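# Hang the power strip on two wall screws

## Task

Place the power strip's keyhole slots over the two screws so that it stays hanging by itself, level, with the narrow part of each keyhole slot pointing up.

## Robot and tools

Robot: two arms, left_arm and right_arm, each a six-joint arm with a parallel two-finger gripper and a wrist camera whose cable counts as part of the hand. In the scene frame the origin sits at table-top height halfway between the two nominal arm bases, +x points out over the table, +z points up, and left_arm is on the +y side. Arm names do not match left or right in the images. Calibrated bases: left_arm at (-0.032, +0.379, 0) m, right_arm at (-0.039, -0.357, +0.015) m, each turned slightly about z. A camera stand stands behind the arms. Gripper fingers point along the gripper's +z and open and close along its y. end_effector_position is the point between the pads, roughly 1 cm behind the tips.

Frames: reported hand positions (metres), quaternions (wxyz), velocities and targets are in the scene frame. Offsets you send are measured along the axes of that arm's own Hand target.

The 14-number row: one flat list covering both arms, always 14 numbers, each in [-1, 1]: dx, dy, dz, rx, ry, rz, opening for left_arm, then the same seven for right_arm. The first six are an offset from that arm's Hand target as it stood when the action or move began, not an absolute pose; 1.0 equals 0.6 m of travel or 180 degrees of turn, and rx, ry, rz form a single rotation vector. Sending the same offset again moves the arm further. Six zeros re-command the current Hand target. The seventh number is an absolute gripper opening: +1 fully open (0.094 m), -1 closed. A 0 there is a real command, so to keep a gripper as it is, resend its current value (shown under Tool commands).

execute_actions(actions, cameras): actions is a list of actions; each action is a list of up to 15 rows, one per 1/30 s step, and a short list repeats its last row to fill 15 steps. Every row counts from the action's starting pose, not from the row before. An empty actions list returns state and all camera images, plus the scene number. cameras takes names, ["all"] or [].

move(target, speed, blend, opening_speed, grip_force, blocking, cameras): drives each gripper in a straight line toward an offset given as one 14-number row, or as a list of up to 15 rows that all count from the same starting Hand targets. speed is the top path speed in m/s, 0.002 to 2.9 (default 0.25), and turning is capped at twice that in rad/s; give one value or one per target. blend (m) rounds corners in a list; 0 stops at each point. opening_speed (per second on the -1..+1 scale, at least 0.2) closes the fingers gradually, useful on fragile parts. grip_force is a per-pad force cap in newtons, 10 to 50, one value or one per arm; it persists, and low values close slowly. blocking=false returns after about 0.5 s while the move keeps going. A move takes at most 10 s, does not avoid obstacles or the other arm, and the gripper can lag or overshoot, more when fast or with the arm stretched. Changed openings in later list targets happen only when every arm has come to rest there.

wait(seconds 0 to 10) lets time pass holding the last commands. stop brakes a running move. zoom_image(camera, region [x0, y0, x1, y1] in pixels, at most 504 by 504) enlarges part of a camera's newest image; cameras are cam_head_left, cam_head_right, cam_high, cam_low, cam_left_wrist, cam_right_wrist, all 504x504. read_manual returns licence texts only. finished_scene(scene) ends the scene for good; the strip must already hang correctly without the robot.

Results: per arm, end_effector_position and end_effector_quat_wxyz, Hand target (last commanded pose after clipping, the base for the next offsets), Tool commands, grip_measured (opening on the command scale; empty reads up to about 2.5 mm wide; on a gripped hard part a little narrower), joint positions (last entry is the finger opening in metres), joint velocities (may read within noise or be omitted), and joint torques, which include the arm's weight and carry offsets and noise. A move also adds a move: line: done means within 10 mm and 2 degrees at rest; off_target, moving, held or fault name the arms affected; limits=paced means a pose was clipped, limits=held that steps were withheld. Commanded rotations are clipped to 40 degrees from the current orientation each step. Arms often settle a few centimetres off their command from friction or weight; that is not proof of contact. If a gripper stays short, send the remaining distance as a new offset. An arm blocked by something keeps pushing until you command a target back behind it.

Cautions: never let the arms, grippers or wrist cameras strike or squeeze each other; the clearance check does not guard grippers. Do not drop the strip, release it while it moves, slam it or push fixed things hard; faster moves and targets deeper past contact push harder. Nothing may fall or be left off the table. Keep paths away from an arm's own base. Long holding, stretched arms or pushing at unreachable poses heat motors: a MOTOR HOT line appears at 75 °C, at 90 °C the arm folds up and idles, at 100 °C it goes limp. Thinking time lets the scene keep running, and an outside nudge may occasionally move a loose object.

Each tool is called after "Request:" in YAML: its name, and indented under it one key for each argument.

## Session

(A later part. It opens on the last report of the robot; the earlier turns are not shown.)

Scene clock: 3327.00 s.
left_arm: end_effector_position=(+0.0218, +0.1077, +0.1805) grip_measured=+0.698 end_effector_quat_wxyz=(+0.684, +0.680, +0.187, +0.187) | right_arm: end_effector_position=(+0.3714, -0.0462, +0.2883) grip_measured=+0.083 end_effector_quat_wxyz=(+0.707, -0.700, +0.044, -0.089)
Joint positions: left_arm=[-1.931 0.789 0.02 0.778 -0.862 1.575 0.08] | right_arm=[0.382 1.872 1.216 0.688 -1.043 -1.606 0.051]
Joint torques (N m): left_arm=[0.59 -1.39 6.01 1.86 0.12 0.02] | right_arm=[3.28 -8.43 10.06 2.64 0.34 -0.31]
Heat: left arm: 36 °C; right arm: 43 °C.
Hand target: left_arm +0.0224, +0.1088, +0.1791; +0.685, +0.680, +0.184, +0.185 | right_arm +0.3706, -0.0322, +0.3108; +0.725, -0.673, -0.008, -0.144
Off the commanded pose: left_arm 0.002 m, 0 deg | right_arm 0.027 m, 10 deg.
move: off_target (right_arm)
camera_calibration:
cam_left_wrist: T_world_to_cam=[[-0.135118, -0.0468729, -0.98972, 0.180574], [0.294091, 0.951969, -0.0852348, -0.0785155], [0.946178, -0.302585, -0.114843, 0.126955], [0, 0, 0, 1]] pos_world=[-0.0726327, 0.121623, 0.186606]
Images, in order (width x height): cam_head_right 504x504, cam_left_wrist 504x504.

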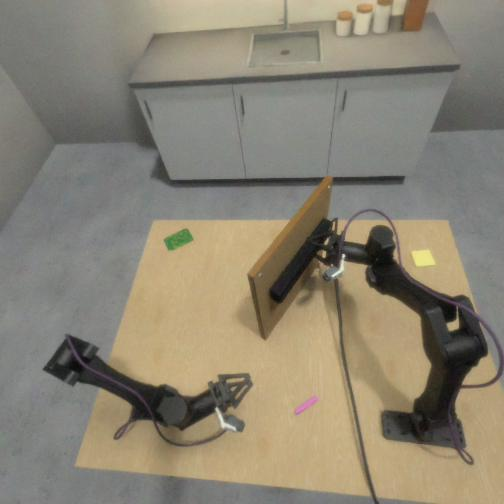

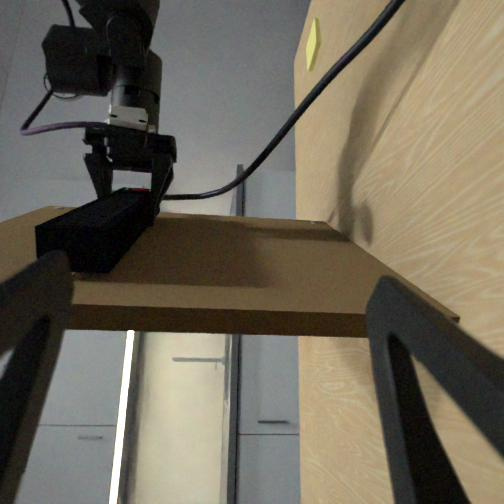

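Request:
move:
  target: [0,0,0,0,0,0,0.7,-0.022,0.008,0.004,0,0,0,-0.6]
  speed: 0.06
  cameras: ["cam_head_right","cam_left_wrist"]

Request:
zoom_image:
  camera: "cam_left_wrist"
  region: [50, 150, 200, 300]

Request:
zoom_image:
  camera: "cam_head_right"
  region: [260, 210, 350, 320]

Scene clock: 3335.20 s.
left_arm: end_effector_position=(+0.0218, +0.1077, +0.1805) grip_measured=+0.698 end_effector_quat_wxyz=(+0.684, +0.680, +0.187, +0.187) | right_arm: end_effector_position=(+0.3691, -0.0447, +0.2858) grip_measured=+0.083 end_effector_quat_wxyz=(+0.712, -0.693, +0.039, -0.107)
Joint positions: left_arm=[-1.931 0.789 0.02 0.778 -0.862 1.575 0.08] | right_arm=[0.392 1.872 1.178 0.762 -1.017 -1.606 0.051]
Joint torques (N m): left_arm=[0.61 -1.33 5.98 1.85 0.14 -0.02] | right_arm=[4.56 -9.32 8.42 2.35 0.3 -0.3]
Heat: left arm: 36 °C; right arm: 44 °C.
Hand target: left_arm +0.0224, +0.1088, +0.1791; +0.685, +0.680, +0.184, +0.185 | right_arm +0.3594, -0.0270, +0.3036; +0.725, -0.673, -0.009, -0.144
Off the commanded pose: left_arm 0.002 m, 0 deg | right_arm 0.027 m, 7 deg.
move: off_target (right_arm)
camera_calibration:
cam_left_wrist: T_world_to_cam=[[-0.135118, -0.0468729, -0.98972, 0.180574], [0.294091, 0.951969, -0.0852348, -0.0785155], [0.946178, -0.302585, -0.114843, 0.126955], [0, 0, 0, 1]] pos_world=[-0.0726327, 0.121623, 0.186606]
Images, in order (width x height): cam_head_right 504x504, cam_left_wrist 504x504.

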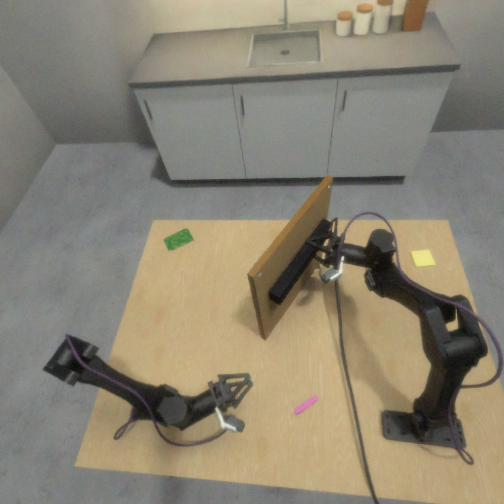

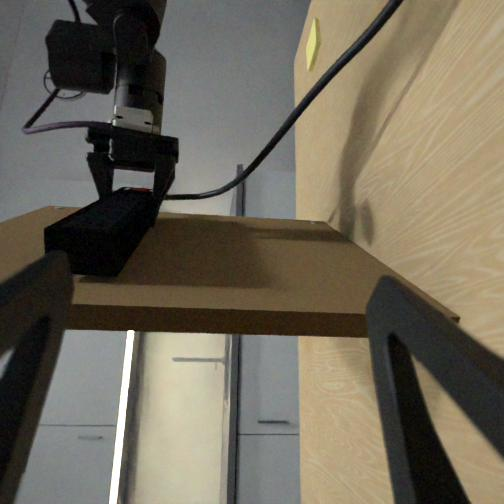

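Scaled by 3.360 from the camera's 504x504 image, which has a finer 720x720 frame.

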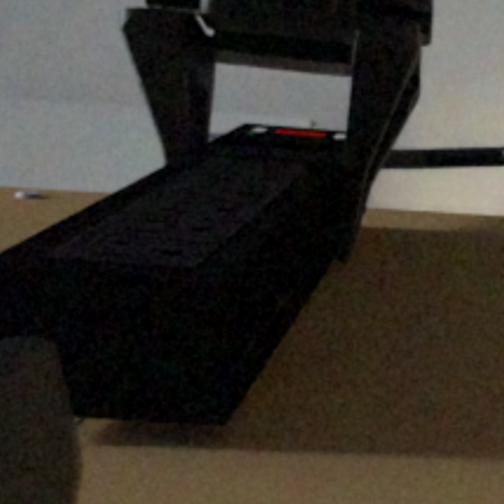

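Scaled by 4.582 from the camera's 504x504 image, which has a finer 720x720 frame.

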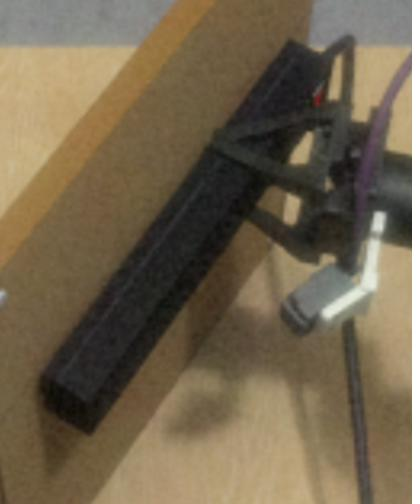

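Request:
move:
  target: [0,0,0,0,0,0,0.7,0.004,0.004,0.012,0,-0.012,0.025,-0.6]
  speed: 0.06
  cameras: ["cam_head_right","cam_left_wrist"]

Request:
zoom_image:
  camera: "cam_left_wrist"
  region: [50, 150, 200, 300]

Request:
zoom_image:
  camera: "cam_head_right"
  region: [260, 210, 350, 320]

Scene clock: 3345.27 s.
left_arm: end_effector_position=(+0.0218, +0.1077, +0.1805) grip_measured=+0.698 end_effector_quat_wxyz=(+0.684, +0.680, +0.187, +0.187) | right_arm: end_effector_position=(+0.3685, -0.0437, +0.2844) grip_measured=+0.083 end_effector_quat_wxyz=(+0.716, -0.690, +0.040, -0.097)
Joint positions: left_arm=[-1.931 0.789 0.02 0.778 -0.862 1.575 0.08] | right_arm=[0.392 1.886 1.178 0.794 -1.029 -1.575 0.051]
Joint torques (N m): left_arm=[0.44 -1.18 5.97 1.78 0.16 0.03] | right_arm=[4.81 -7.23 13.24 2.04 0.07 0.11]
Heat: left arm: 36 °C; right arm: 45 °C.
Hand target: left_arm +0.0224, +0.1088, +0.1791; +0.685, +0.680, +0.184, +0.185 | right_arm +0.3635, -0.0203, +0.3025; +0.730, -0.675, +0.004, -0.103
Off the commanded pose: left_arm 0.002 m, 0 deg | right_arm 0.030 m, 5 deg.
move: off_target (right_arm)
camera_calibration:
cam_left_wrist: T_world_to_cam=[[-0.135118, -0.0468729, -0.98972, 0.180574], [0.294091, 0.951969, -0.0852348, -0.0785155], [0.946178, -0.302585, -0.114843, 0.126955], [0, 0, 0, 1]] pos_world=[-0.0726327, 0.121623, 0.186606]
Images, in order (width x height): cam_head_right 504x504, cam_left_wrist 504x504.

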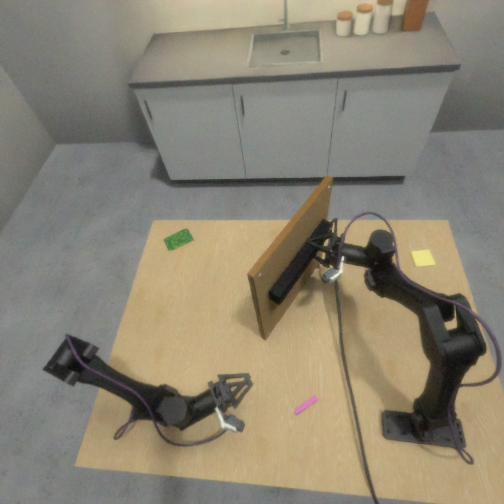

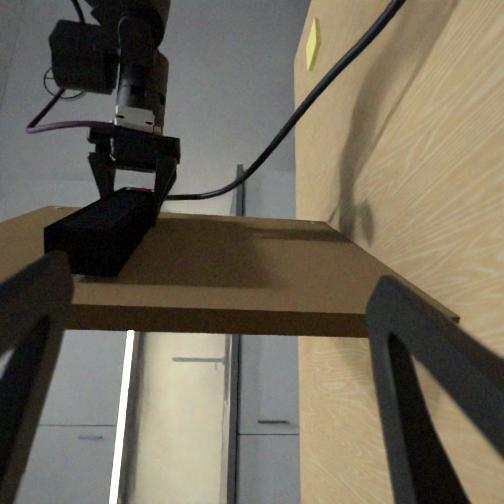

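Scaled by 3.360 from the camera's 504x504 image, which has a finer 720x720 frame.

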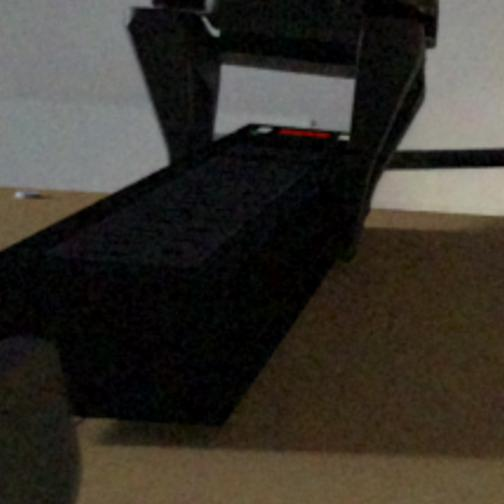

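Scaled by 4.582 from the camera's 504x504 image, which has a finer 720x720 frame.

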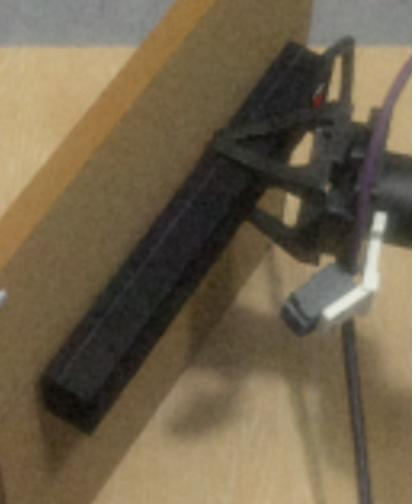

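Request:
move:
  target: [0,0,0,0,0,0,0.7,0,-0.008,0.014,0,-0.012,0.02,-0.6]
  speed: 0.06
  cameras: ["cam_head_right","cam_left_wrist"]

Request:
zoom_image:
  camera: "cam_left_wrist"
  region: [50, 150, 200, 300]

Request:
zoom_image:
  camera: "cam_head_right"
  region: [260, 210, 350, 320]

Scene clock: 3351.77 s.
left_arm: end_effector_position=(+0.0218, +0.1077, +0.1805) grip_measured=+0.698 end_effector_quat_wxyz=(+0.684, +0.680, +0.187, +0.187) | right_arm: end_effector_position=(+0.3682, -0.0429, +0.2849) grip_measured=+0.080 end_effector_quat_wxyz=(+0.719, -0.690, +0.033, -0.076)
Joint positions: left_arm=[-1.931 0.789 0.02 0.778 -0.862 1.575 0.08] | right_arm=[0.385 1.907 1.206 0.794 -1.074 -1.547 0.051]
Joint torques (N m): left_arm=[0.57 -1.28 6.26 1.89 0.13 0.02] | right_arm=[6.27 -7.66 15.46 1.67 0.25 0.45]
Heat: left arm: 36 °C; right arm: 44 °C.
Hand target: left_arm +0.0224, +0.1088, +0.1791; +0.685, +0.680, +0.184, +0.185 | right_arm +0.3640, -0.0122, +0.3080; +0.733, -0.677, +0.012, -0.067
Off the commanded pose: left_arm 0.002 m, 0 deg | right_arm 0.039 m, 3 deg.
move: off_target (right_arm)
camera_calibration:
cam_left_wrist: T_world_to_cam=[[-0.135118, -0.0468729, -0.98972, 0.180574], [0.294091, 0.951969, -0.0852348, -0.0785155], [0.946178, -0.302585, -0.114843, 0.126955], [0, 0, 0, 1]] pos_world=[-0.0726327, 0.121623, 0.186606]
Images, in order (width x height): cam_head_right 504x504, cam_left_wrist 504x504.

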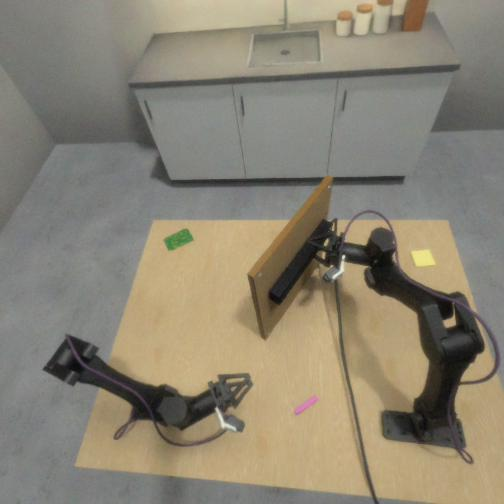

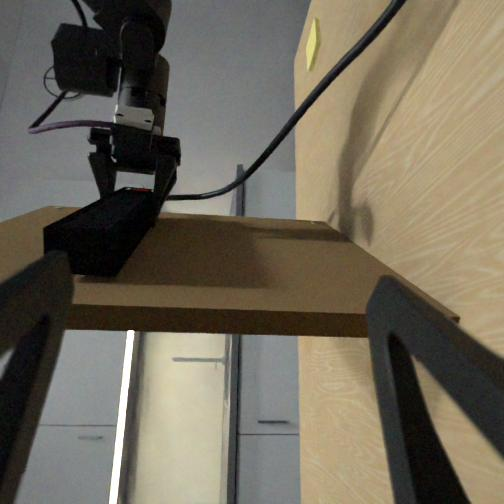

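Scaled by 3.360 from the camera's 504x504 image, which has a finer 720x720 frame.

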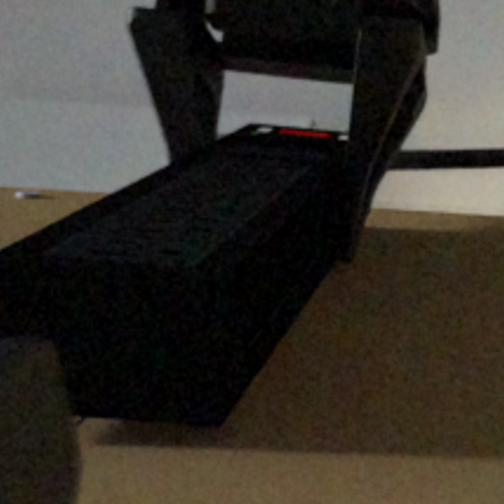

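Scaled by 4.582 from the camera's 504x504 image, which has a finer 720x720 frame.

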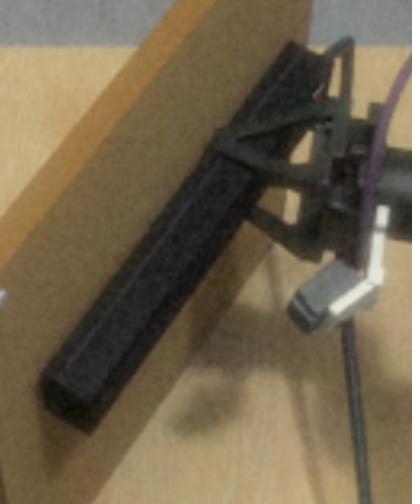

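Request:
move:
  target: [0,0,0,0,0,0,0.7,-0.054,-0.02,-0.203,0,0,-0.02,-0.6]
  speed: 0.1
  cameras: ["all"]

Request:
zoom_image:
  camera: "cam_head_left"
  region: [220, 180, 420, 380]

Scene clock: 3389.13 s.
left_arm: end_effector_position=(+0.0218, +0.1077, +0.1805) grip_measured=+0.698 end_effector_quat_wxyz=(+0.684, +0.680, +0.187, +0.187) | right_arm: end_effector_position=(+0.3220, -0.1259, +0.2829) grip_measured=+0.080 end_effector_quat_wxyz=(+0.722, -0.690, +0.027, -0.041)
Joint positions: left_arm=[-1.931 0.789 0.02 0.778 -0.862 1.575 0.08] | right_arm=[0.19 1.735 0.944 0.977 -1.323 -1.408 0.051]
Joint torques (N m): left_arm=[0.61 -1.26 5.94 1.82 0.11 0.03] | right_arm=[-0.68 -11.26 7.57 1.93 0.23 -0.11]
Heat: left arm: 36 °C; right arm: 42 °C.
Hand target: left_arm +0.0224, +0.1088, +0.1791; +0.685, +0.680, +0.184, +0.185 | right_arm +0.3176, -0.1300, +0.3074; +0.731, -0.677, -0.010, -0.090
Off the commanded pose: left_arm 0.002 m, 0 deg | right_arm 0.025 m, 7 deg.
move: off_target (right_arm)
camera_calibration:
cam_left_wrist: T_world_to_cam=[[-0.135118, -0.0468729, -0.98972, 0.180574], [0.294091, 0.951969, -0.0852348, -0.0785155], [0.946178, -0.302585, -0.114843, 0.126955], [0, 0, 0, 1]] pos_world=[-0.0726327, 0.121623, 0.186606]
cam_right_wrist: T_world_to_cam=[[-0.161359, -0.0772965, 0.983864, -0.243806], [0.696052, -0.71565, 0.0579315, -0.314175], [0.699624, 0.694169, 0.169279, -0.0848235], [0, 0, 0, 1]] pos_world=[0.238687, -0.184803, 0.272431]

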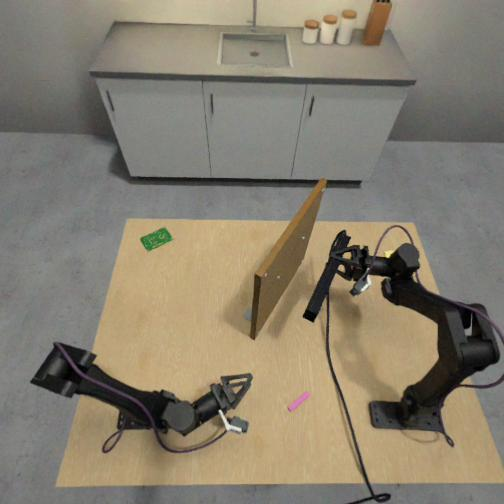

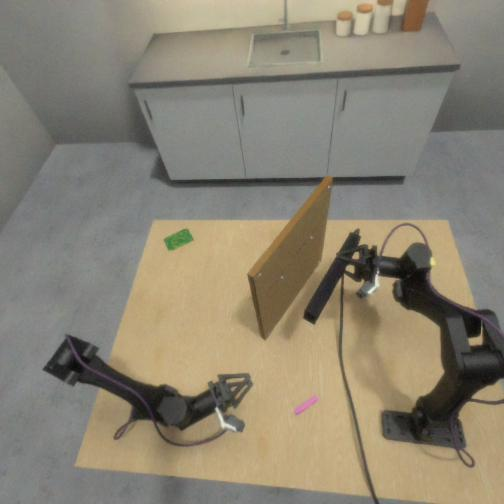

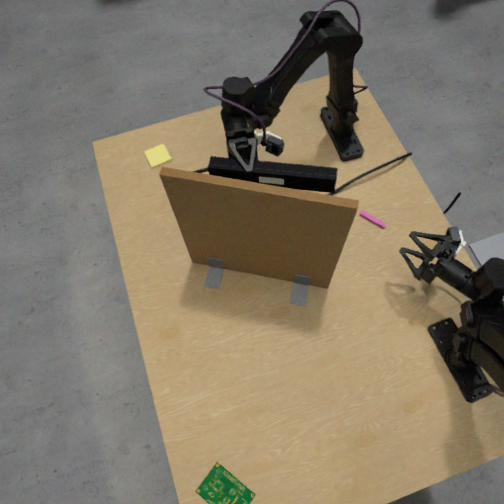

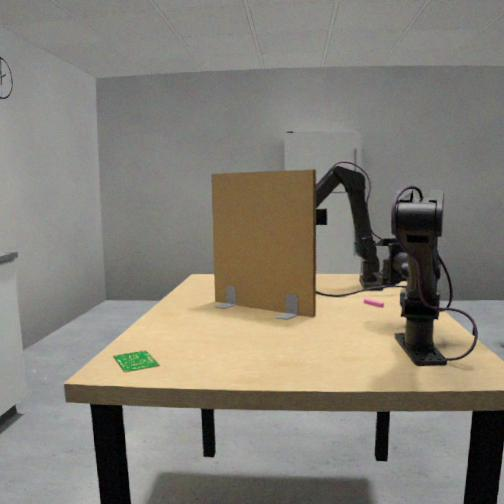

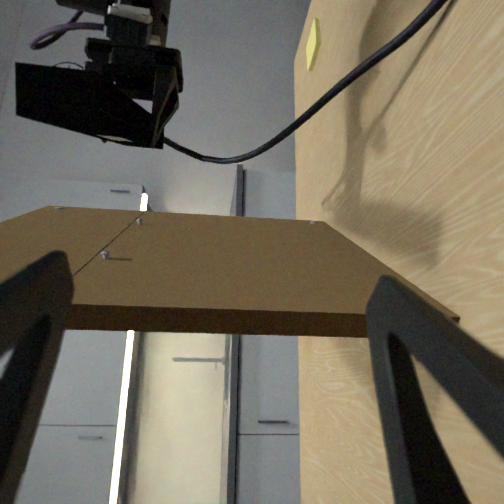

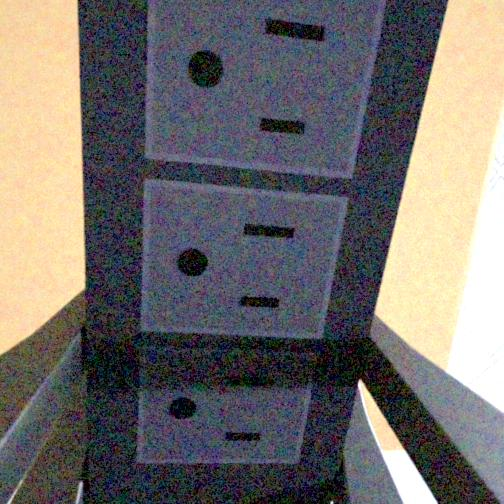

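Scaled by 2.520 from the camera's 504x504 image, which has a finer 720x720 frame.

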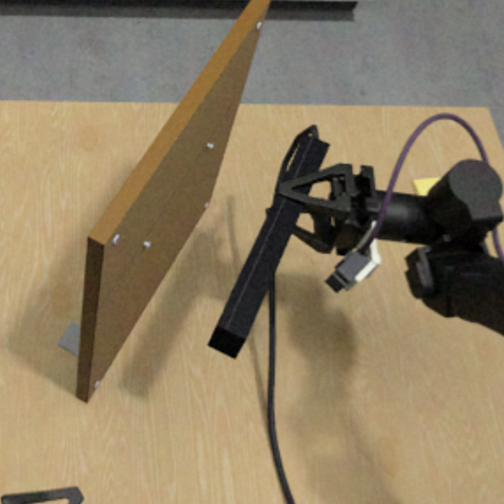

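Request:
move:
  target: [0,0,0,0,0,0,0.9,0,0,0,0,0.055,0,-0.6]
  speed: 0.15
  cameras: ["cam_head_right","cam_head_left"]

Request:
zoom_image:
  camera: "cam_head_left"
  region: [220, 180, 420, 380]

Request:
zoom_image:
  camera: "cam_head_right"
  region: [220, 180, 420, 380]

Scene clock: 3400.40 s.
left_arm: end_effector_position=(+0.0218, +0.1077, +0.1805) grip_measured=+0.898 end_effector_quat_wxyz=(+0.684, +0.680, +0.187, +0.187) | right_arm: end_effector_position=(+0.3218, -0.1292, +0.2834) grip_measured=+0.080 end_effector_quat_wxyz=(+0.722, -0.679, +0.081, -0.105)
Joint positions: left_arm=[-1.931 0.789 0.02 0.778 -0.862 1.575 0.089] | right_arm=[0.211 1.632 0.824 0.963 -1.136 -1.457 0.051]
Joint torques (N m): left_arm=[0.66 -1.47 6.02 1.85 0.14 0] | right_arm=[0.54 -10.69 7.69 1.77 0.37 -0.23]
Heat: left arm: 36 °C; right arm: 41 °C.
Hand target: left_arm +0.0224, +0.1088, +0.1791; +0.685, +0.680, +0.184, +0.185 | right_arm +0.3177, -0.1301, +0.3073; +0.729, -0.666, +0.053, -0.148
Off the commanded pose: left_arm 0.002 m, 0 deg | right_arm 0.024 m, 6 deg.
move: off_target (right_arm)
Images, in order (width x height): cam_head_left 504x504, cam_head_right 504x504.

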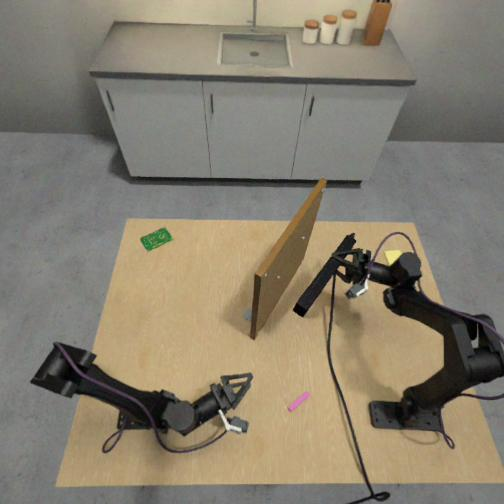

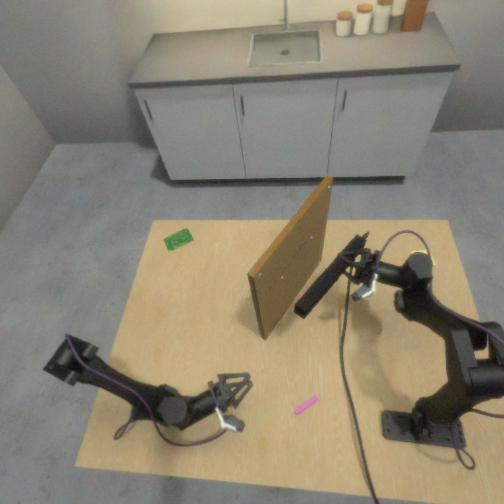

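Scaled by 2.520 from the camera's 504x504 image, which has a finer 720x720 frame.

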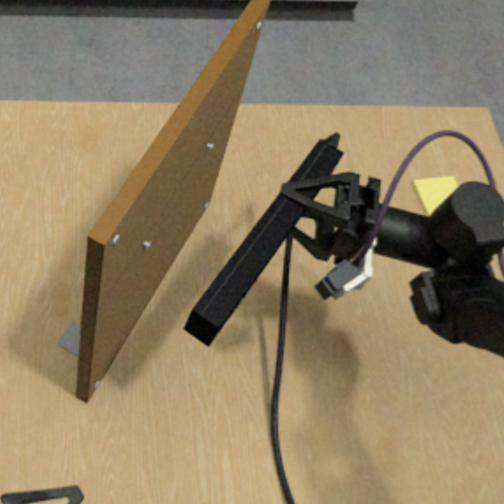

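Scaled by 2.520 from the camera's 504x504 image, which has a finer 720x720 frame.

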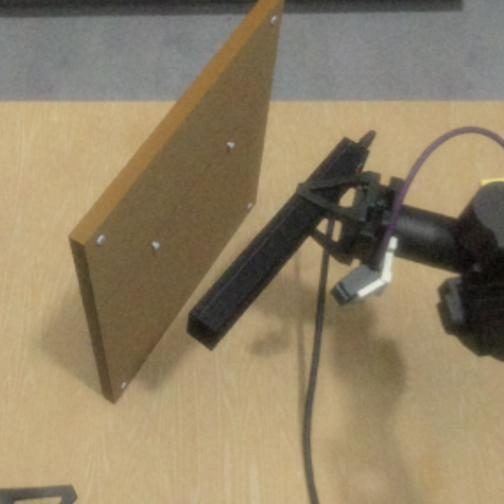

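Request:
move:
  target: [-0.0165,0.1967,0.133,-0.110,0.113,-0.490,0.9,0,0,0,0,0,0,-0.6]
  speed: 0.12
  cameras: ["all"]

Scene clock: 3430.20 s.
left_arm: end_effector_position=(+0.0507, +0.0360, +0.2901) grip_measured=+0.898 end_effector_quat_wxyz=(+0.676, +0.221, +0.672, -0.207) | right_arm: end_effector_position=(+0.3220, -0.1293, +0.2834) grip_measured=+0.080 end_effector_quat_wxyz=(+0.722, -0.679, +0.081, -0.105)
Joint positions: left_arm=[-1.872 1.252 0.694 0.555 -1.225 0.019 0.089] | right_arm=[0.211 1.632 0.824 0.962 -1.135 -1.458 0.051]
Joint torques (N m): left_arm=[0.73 -3.71 9.99 1.5 -0.11 -0.19] | right_arm=[0.55 -10.69 7.69 1.78 0.35 -0.16]
Heat: left arm: 36 °C; right arm: 41 °C.
Hand target: left_arm +0.0537, +0.0356, +0.2976; +0.677, +0.208, +0.676, -0.207 | right_arm +0.3177, -0.1301, +0.3073; +0.729, -0.666, +0.053, -0.148
Off the commanded pose: left_arm 0.008 m, 2 deg | right_arm 0.024 m, 6 deg.
move: off_target (right_arm)
camera_calibration:
cam_left_wrist: T_world_to_cam=[[-0.600975, -0.790716, 0.116608, 0.0191676], [-0.584162, 0.334962, -0.739293, 0.247005], [0.545512, -0.512415, -0.66321, 0.277587], [0, 0, 0, 1]] pos_world=[0.00438347, 0.0746584, 0.364473]
cam_right_wrist: T_world_to_cam=[[-0.184259, -0.0654194, 0.980698, -0.234672], [0.565967, -0.822821, 0.0514492, -0.286685], [0.803574, 0.564522, 0.188638, -0.138324], [0, 0, 0, 1]] pos_world=[0.230167, -0.173156, 0.270985]

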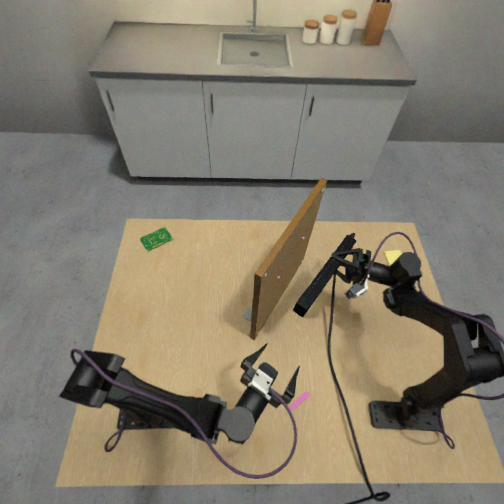

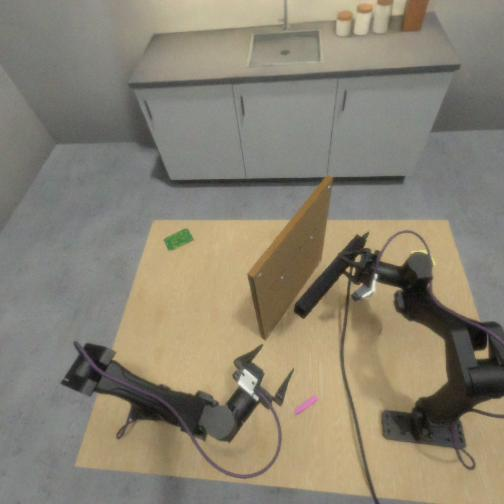

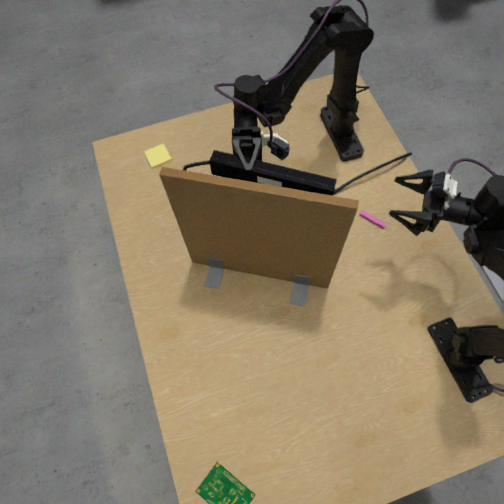

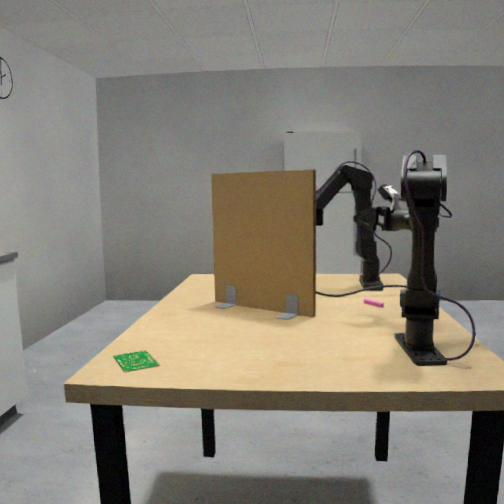

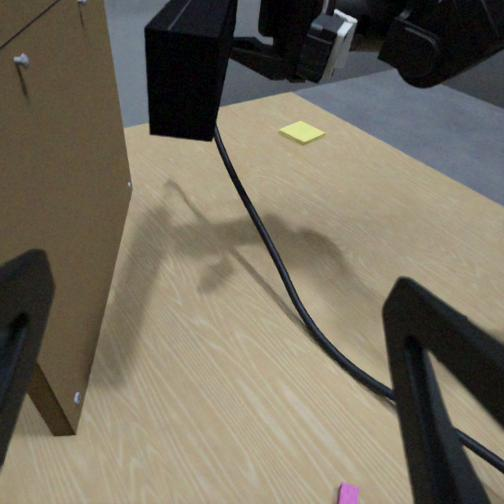

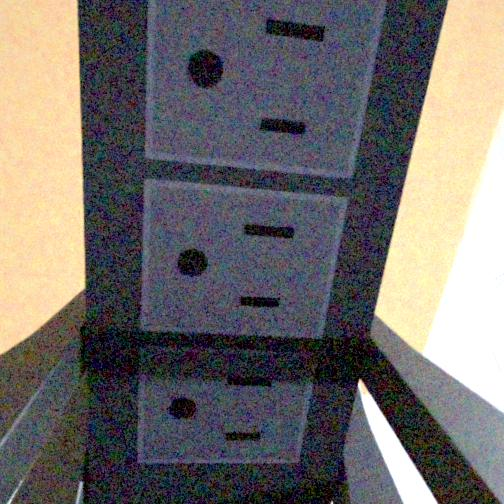

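Request:
move:
  target: [0,0.033,0.1,0,0,0,0.9,0,0,0,0,0,0,-0.6]
  speed: 0.1
  cameras: ["cam_left_wrist","cam_head_left","cam_head_right"]

Scene clock: 3438.57 s.
left_arm: end_effector_position=(+0.1141, +0.0239, +0.2911) grip_measured=+0.898 end_effector_quat_wxyz=(+0.677, +0.211, +0.676, -0.198) | right_arm: end_effector_position=(+0.3220, -0.1293, +0.2834) grip_measured=+0.080 end_effector_quat_wxyz=(+0.722, -0.679, +0.081, -0.105)
Joint positions: left_arm=[-1.624 1.284 0.723 0.555 -1.004 0.013 0.089] | right_arm=[0.211 1.632 0.824 0.962 -1.135 -1.458 0.051]
Joint torques (N m): left_arm=[0.47 -3.84 9.84 1.69 0.12 -0.1] | right_arm=[0.55 -10.69 7.71 1.78 0.35 -0.16]
Heat: left arm: 35 °C; right arm: 41 °C.
Hand target: left_arm +0.1145, +0.0184, +0.2978; +0.677, +0.207, +0.676, -0.207 | right_arm +0.3177, -0.1301, +0.3073; +0.729, -0.666, +0.053, -0.148
Off the commanded pose: left_arm 0.009 m, 1 deg | right_arm 0.024 m, 6 deg.
move: off_target (right_arm)
camera_calibration:
cam_left_wrist: T_world_to_cam=[[-0.578499, -0.806844, 0.119757, 0.0443997], [-0.596053, 0.317926, -0.737322, 0.290089], [0.55683, -0.497921, -0.664842, 0.236281], [0, 0, 0, 1]] pos_world=[0.0670254, 0.0612461, 0.365662]
Images, in order (width x height): cam_head_left 504x504, cam_head_right 504x504, cam_left_wrist 504x504.

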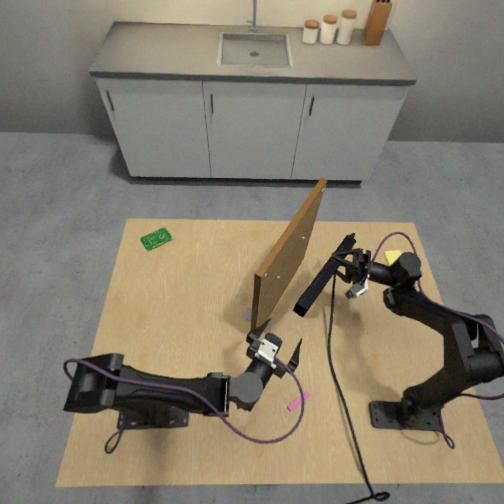

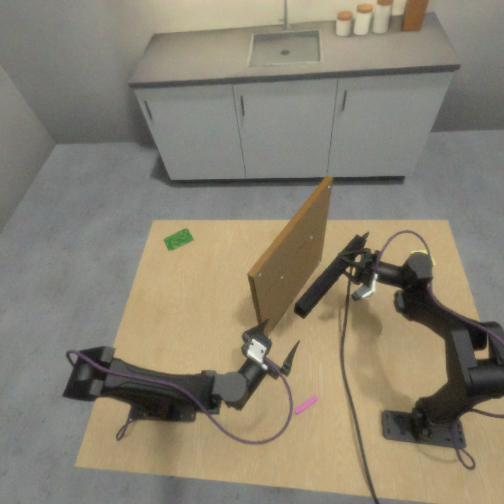

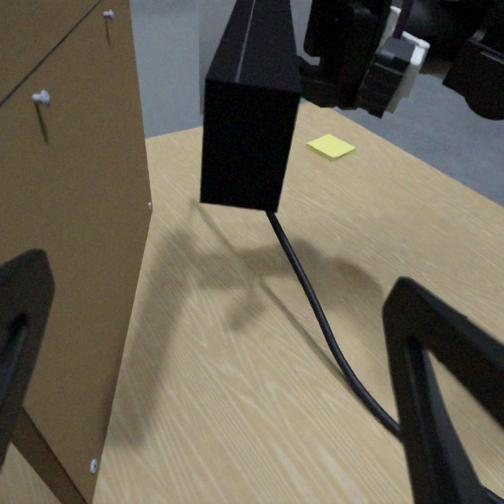

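Request:
move:
  target: [0,-0.022,0.0,0,0,0,0.4,0,0,0,0,0,0,-0.6]
  speed: 0.1

Request:
move:
  target: [0,0,0.05,0,0,0,0.4,0,0,0,0,0,0,-0.6]
  speed: 0.06
  cameras: ["cam_left_wrist","cam_head_left","cam_head_right"]

Scene clock: 3452.90 s.
left_arm: end_effector_position=(+0.1077, +0.0104, +0.2888) grip_measured=+0.402 end_effector_quat_wxyz=(+0.674, +0.222, +0.676, -0.199) | right_arm: end_effector_position=(+0.3220, -0.1293, +0.2834) grip_measured=+0.080 end_effector_quat_wxyz=(+0.722, -0.679, +0.081, -0.105)
Joint positions: left_arm=[-1.641 1.332 0.757 0.555 -1.004 0.012 0.066] | right_arm=[0.211 1.632 0.824 0.962 -1.135 -1.458 0.051]
Joint torques (N m): left_arm=[-0.69 -4.15 9.95 1.81 -0.15 -0.1] | right_arm=[0.55 -10.69 7.71 1.78 0.35 -0.16]
Heat: left arm: 35 °C; right arm: 41 °C.
Hand target: left_arm +0.1070, +0.0075, +0.2977; +0.677, +0.207, +0.676, -0.207 | right_arm +0.3177, -0.1301, +0.3073; +0.729, -0.666, +0.053, -0.148
Off the commanded pose: left_arm 0.009 m, 2 deg | right_arm 0.024 m, 6 deg.
move: off_target (right_arm)

Scene clock: 3453.97 s.
left_arm: end_effector_position=(+0.1309, -0.0035, +0.2890) grip_measured=+0.402 end_effector_quat_wxyz=(+0.675, +0.217, +0.678, -0.193) | right_arm: end_effector_position=(+0.3220, -0.1293, +0.2834) grip_measured=+0.080 end_effector_quat_wxyz=(+0.722, -0.679, +0.081, -0.105)
Joint positions: left_arm=[-1.562 1.4 0.812 0.566 -0.942 0.012 0.066] | right_arm=[0.211 1.632 0.824 0.962 -1.135 -1.458 0.051]
Joint torques (N m): left_arm=[0.44 -4.59 9.88 1.94 0.14 -0.18] | right_arm=[0.55 -10.67 7.69 1.78 0.35 -0.16]
Heat: left arm: 35 °C; right arm: 41 °C.
Hand target: left_arm +0.1319, -0.0094, +0.2977; +0.677, +0.207, +0.676, -0.207 | right_arm +0.3177, -0.1301, +0.3073; +0.729, -0.666, +0.053, -0.148
Off the commanded pose: left_arm 0.011 m, 2 deg | right_arm 0.024 m, 6 deg.
move: off_target (left_arm, right_arm)
camera_calibration:
cam_left_wrist: T_world_to_cam=[[-0.578721, -0.808275, 0.108505, 0.0356231], [-0.596834, 0.329096, -0.731769, 0.305666], [0.555762, -0.488249, -0.672861, 0.214343], [0, 0, 0, 1]] pos_world=[0.083924, 0.0328528, 0.364035]
Images, in order (width x height): cam_head_left 504x504, cam_head_right 504x504, cam_left_wrist 504x504.

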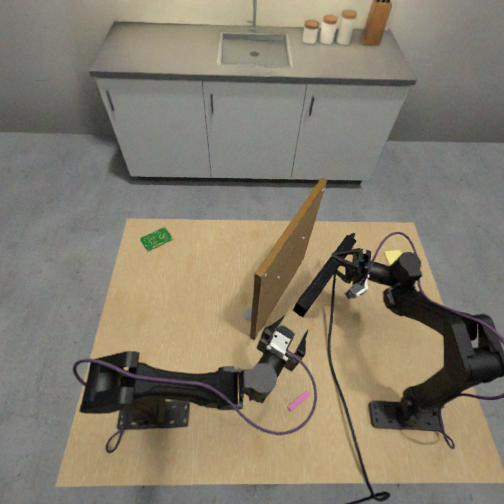

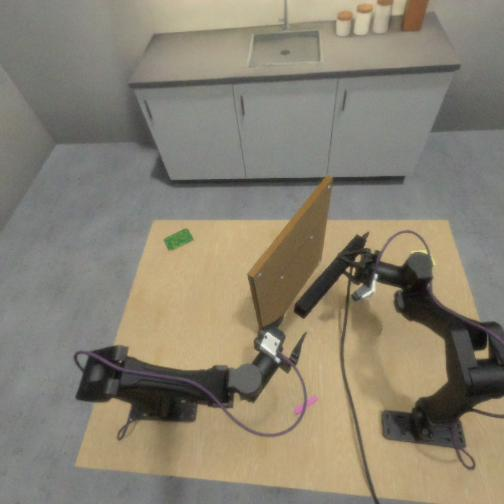

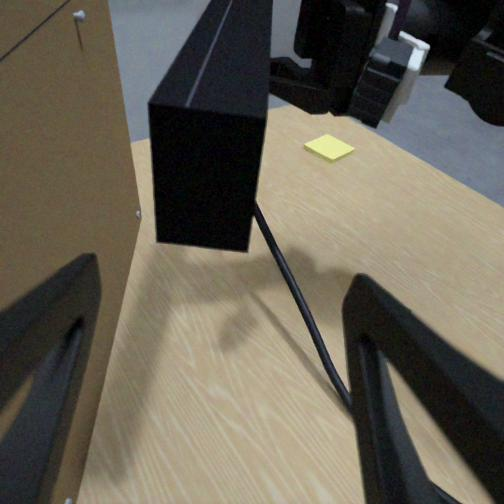

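Request:
move:
  target: [0,0.008,0.12,0,0,0,0.4,0,0,0,0,0,0,-0.6]
  speed: 0.06
  cameras: ["cam_left_wrist","cam_head_left","cam_head_right"]

Scene clock: 3463.23 s.
left_arm: end_effector_position=(+0.1924, -0.0395, +0.2903) grip_measured=+0.402 end_effector_quat_wxyz=(+0.675, +0.215, +0.679, -0.195) | right_arm: end_effector_position=(+0.3220, -0.1293, +0.2834) grip_measured=+0.080 end_effector_quat_wxyz=(+0.722, -0.679, +0.081, -0.105)
Joint positions: left_arm=[-1.378 1.572 0.974 0.579 -0.759 0.012 0.066] | right_arm=[0.211 1.632 0.824 0.962 -1.135 -1.458 0.051]
Joint torques (N m): left_arm=[0.31 -6.04 10.02 2.01 0.12 -0.11] | right_arm=[0.55 -10.69 7.71 1.78 0.35 -0.16]
Heat: left arm: 36 °C; right arm: 41 °C.
Hand target: left_arm +0.1943, -0.0457, +0.2979; +0.677, +0.207, +0.676, -0.207 | right_arm +0.3177, -0.1301, +0.3073; +0.729, -0.666, +0.053, -0.148
Off the commanded pose: left_arm 0.010 m, 2 deg | right_arm 0.024 m, 6 deg.
move: off_target (right_arm)
camera_calibration:
cam_left_wrist: T_world_to_cam=[[-0.577295, -0.80863, 0.113348, 0.0403236], [-0.599892, 0.325846, -0.730721, 0.355405], [0.553949, -0.489839, -0.6732, 0.16384], [0, 0, 0, 1]] pos_world=[0.145724, -0.00294503, 0.365428]
Images, in order (width x height): cam_head_left 504x504, cam_head_right 504x504, cam_left_wrist 504x504.

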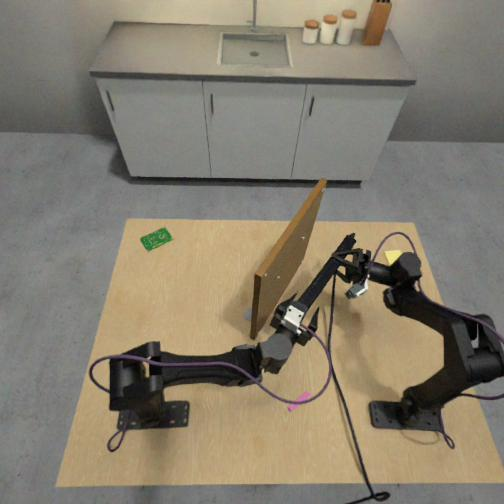

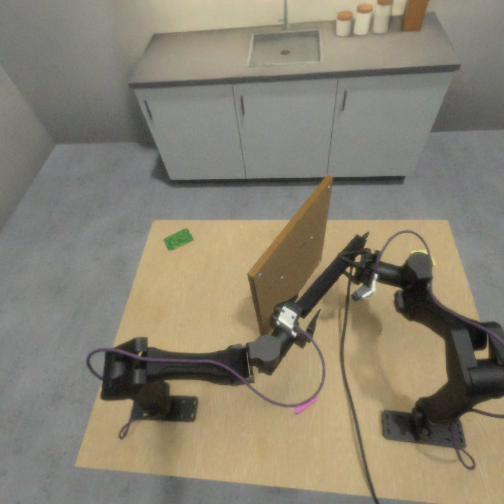

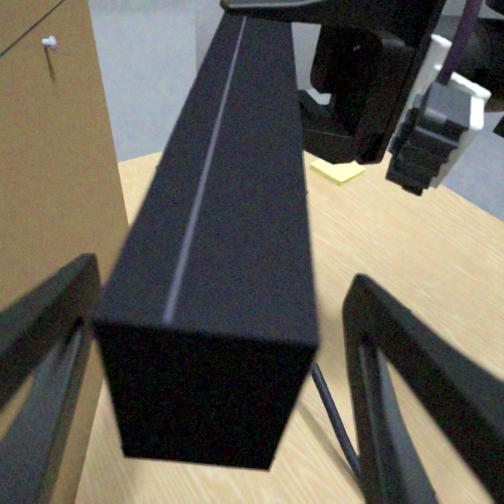

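Request:
move:
  target: [0,-0.008,0.015,0,0,0,-0.6,0,0,0,0,0,0,-0.6]
  speed: 0.04
  opening_speed: 0.4
  cameras: ["cam_left_wrist","cam_right_wrist","cam_head_left"]

Scene clock: 3471.93 s.
left_arm: end_effector_position=(+0.1984, -0.0480, +0.2911) grip_measured=-0.295 end_effector_quat_wxyz=(+0.674, +0.210, +0.680, -0.198) | right_arm: end_effector_position=(+0.3211, -0.1290, +0.2832) grip_measured=+0.080 end_effector_quat_wxyz=(+0.722, -0.680, +0.079, -0.104)
Joint positions: left_arm=[-1.366 1.608 1.012 0.58 -0.748 0.003 0.033] | right_arm=[0.211 1.632 0.824 0.962 -1.14 -1.458 0.051]
Joint torques (N m): left_arm=[0.02 -6.41 9.98 1.98 0.08 -0.08] | right_arm=[0.54 -10.7 7.69 1.78 0.41 -0.16]
Heat: left arm: 36 °C; right arm: 41 °C.
Hand target: left_arm +0.1990, -0.0548, +0.2977; +0.676, +0.208, +0.676, -0.207 | right_arm +0.3177, -0.1301, +0.3073; +0.729, -0.666, +0.053, -0.148
Off the commanded pose: left_arm 0.010 m, 1 deg | right_arm 0.024 m, 6 deg.
move: off_target (right_arm)
camera_calibration:
cam_left_wrist: T_world_to_cam=[[-0.57599, -0.807893, 0.124681, 0.0332432], [-0.603697, 0.317557, -0.731237, 0.362843], [0.551168, -0.496454, -0.670632, 0.156345], [0, 0, 0, 1]] pos_world=[0.152023, -0.0107481, 0.366029]
cam_right_wrist: T_world_to_cam=[[-0.184111, -0.0655866, 0.980715, -0.23479], [0.570284, -0.819785, 0.0522361, -0.287221], [0.800549, 0.568904, 0.188334, -0.136036], [0, 0, 0, 1]] pos_world=[0.229474, -0.173467, 0.270886]
Images, in order (width x height): cam_head_left 504x504, cam_left_wrist 504x504, cam_right_wrist 504x504.

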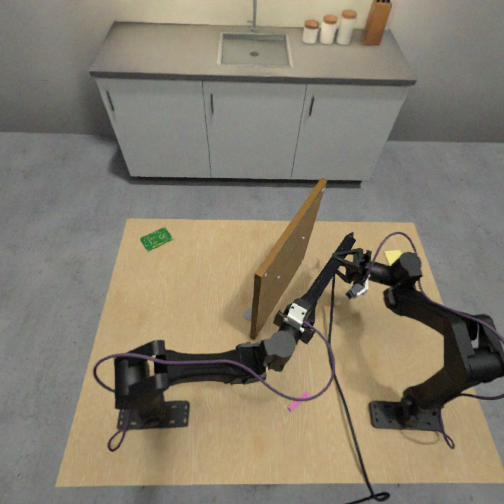

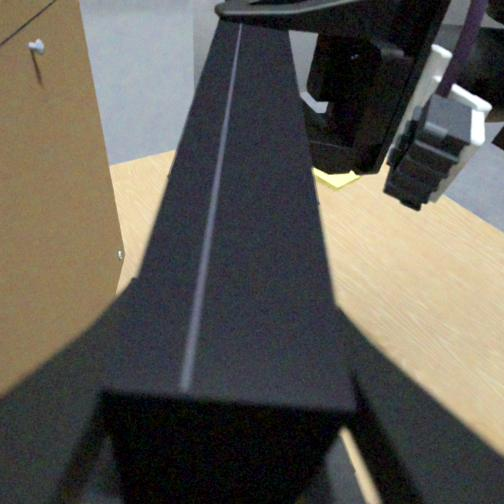

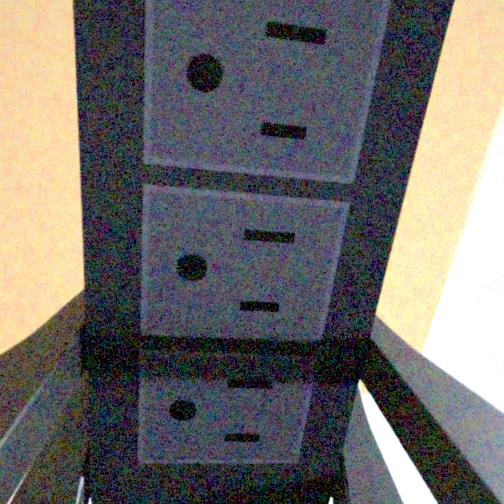

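Request:
move:
  target: [0,0,0,0,0,0,-0.6,0,0,0,0,0,0,0.5]
  opening_speed: 0.5

Request:
move:
  target: [0,0,0,0,0,0,-0.6,-0.105,-0.005,0.003,0,0.09,0,0.5]
  speed: 0.06
  cameras: ["cam_left_wrist","cam_right_wrist","cam_head_left","cam_head_right"]

Request:
zoom_image:
  camera: "cam_head_right"
  region: [260, 210, 420, 370]

Scene clock: 3486.23 s.
left_arm: end_effector_position=(+0.1978, -0.0488, +0.2890) grip_measured=-0.301 end_effector_quat_wxyz=(+0.672, +0.215, +0.681, -0.198) | right_arm: end_effector_position=(+0.3222, -0.1296, +0.2851) grip_measured=+0.497 end_effector_quat_wxyz=(+0.722, -0.679, +0.076, -0.114)
Joint positions: left_arm=[-1.366 1.608 1.012 0.57 -0.742 0.001 0.033] | right_arm=[0.211 1.628 0.824 0.962 -1.13 -1.472 0.07]
Joint torques (N m): left_arm=[-0.03 -6.38 10.14 2.07 0 -0.05] | right_arm=[0.53 -10.24 7.75 1.77 0.31 -0.03]
Heat: left arm: 37 °C; right arm: 41 °C.
Hand target: left_arm +0.1990, -0.0548, +0.2977; +0.676, +0.208, +0.676, -0.207 | right_arm +0.3178, -0.1301, +0.3073; +0.729, -0.666, +0.053, -0.148
Off the commanded pose: left_arm 0.011 m, 2 deg | right_arm 0.023 m, 5 deg.
move: off_target (left_arm, right_arm)

Scene clock: 3489.10 s.
left_arm: end_effector_position=(+0.1936, -0.0535, +0.2886) grip_measured=-0.301 end_effector_quat_wxyz=(+0.668, +0.225, +0.678, -0.208) | right_arm: end_effector_position=(+0.2643, -0.1086, +0.2859) grip_measured=+0.497 end_effector_quat_wxyz=(+0.702, -0.655, +0.171, -0.223)
Joint positions: left_arm=[-1.37 1.608 1.012 0.569 -0.716 0.001 0.033] | right_arm=[0.475 1.249 0.513 0.837 -0.572 -1.569 0.07]
Joint torques (N m): left_arm=[0.38 -6.32 9.92 2.12 -0.31 -0.02] | right_arm=[0.66 -6.58 7.82 2.02 0.12 -0.01]
Heat: left arm: 37 °C; right arm: 41 °C.
Hand target: left_arm +0.1989, -0.0548, +0.2977; +0.677, +0.208, +0.676, -0.207 | right_arm +0.2580, -0.1105, +0.3029; +0.714, -0.639, +0.156, -0.241
Off the commanded pose: left_arm 0.011 m, 2 deg | right_arm 0.018 m, 4 deg.
move: off_target (left_arm, right_arm)
camera_calibration:
cam_left_wrist: T_world_to_cam=[[-0.603739, -0.788134, 0.119766, 0.0341534], [-0.595156, 0.345669, -0.725467, 0.35812], [0.530366, -0.509272, -0.677757, 0.160067], [0, 0, 0, 1]] pos_world=[0.148863, -0.0153558, 0.3642]
cam_right_wrist: T_world_to_cam=[[-0.227327, -0.0106913, 0.97376, -0.227143], [0.294096, -0.954003, 0.0581832, -0.181467], [0.928348, 0.299606, 0.220015, -0.174829], [0, 0, 0, 1]] pos_world=[0.164035, -0.123168, 0.270206]
Images, in order (width x height): cam_head_left 504x504, cam_head_right 504x504, cam_left_wrist 504x504, cam_right_wrist 504x504.

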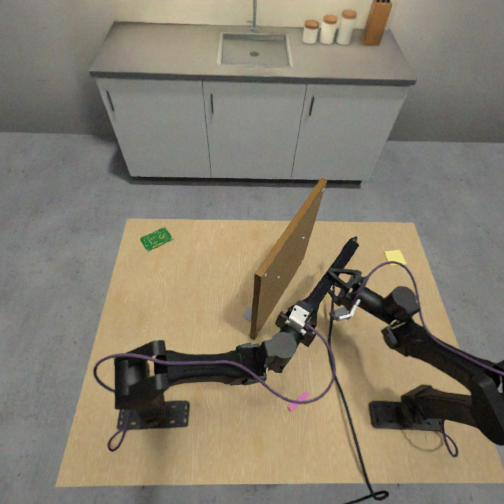

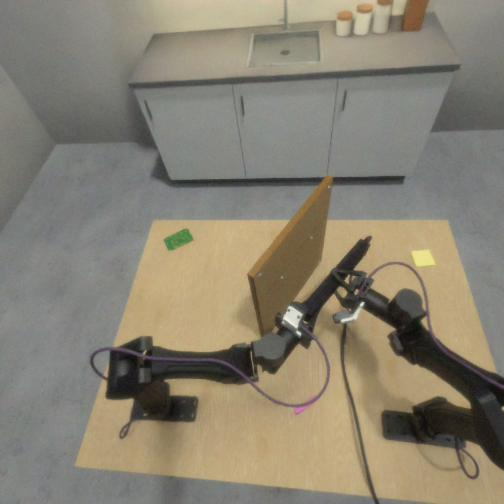

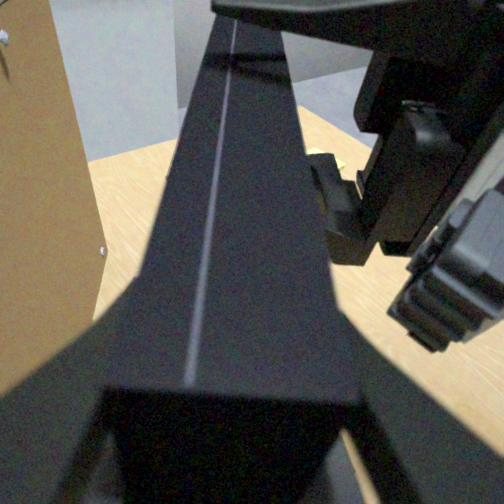

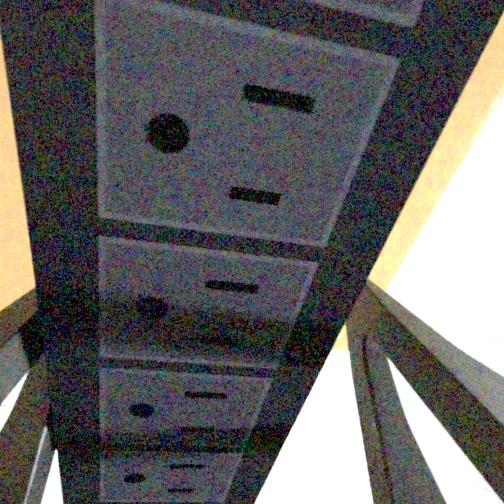

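Scaled by 3.150 from the camera's 504x504 image, which has a finer 720x720 frame.

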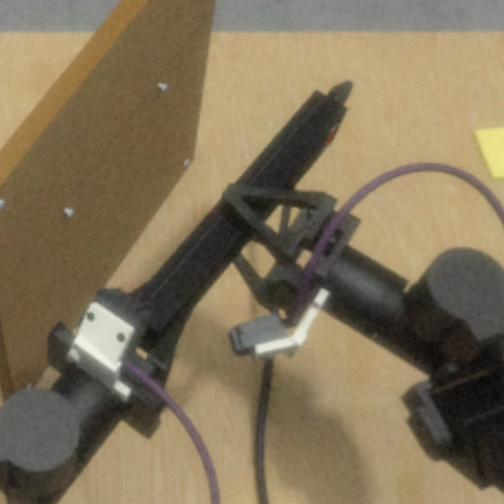

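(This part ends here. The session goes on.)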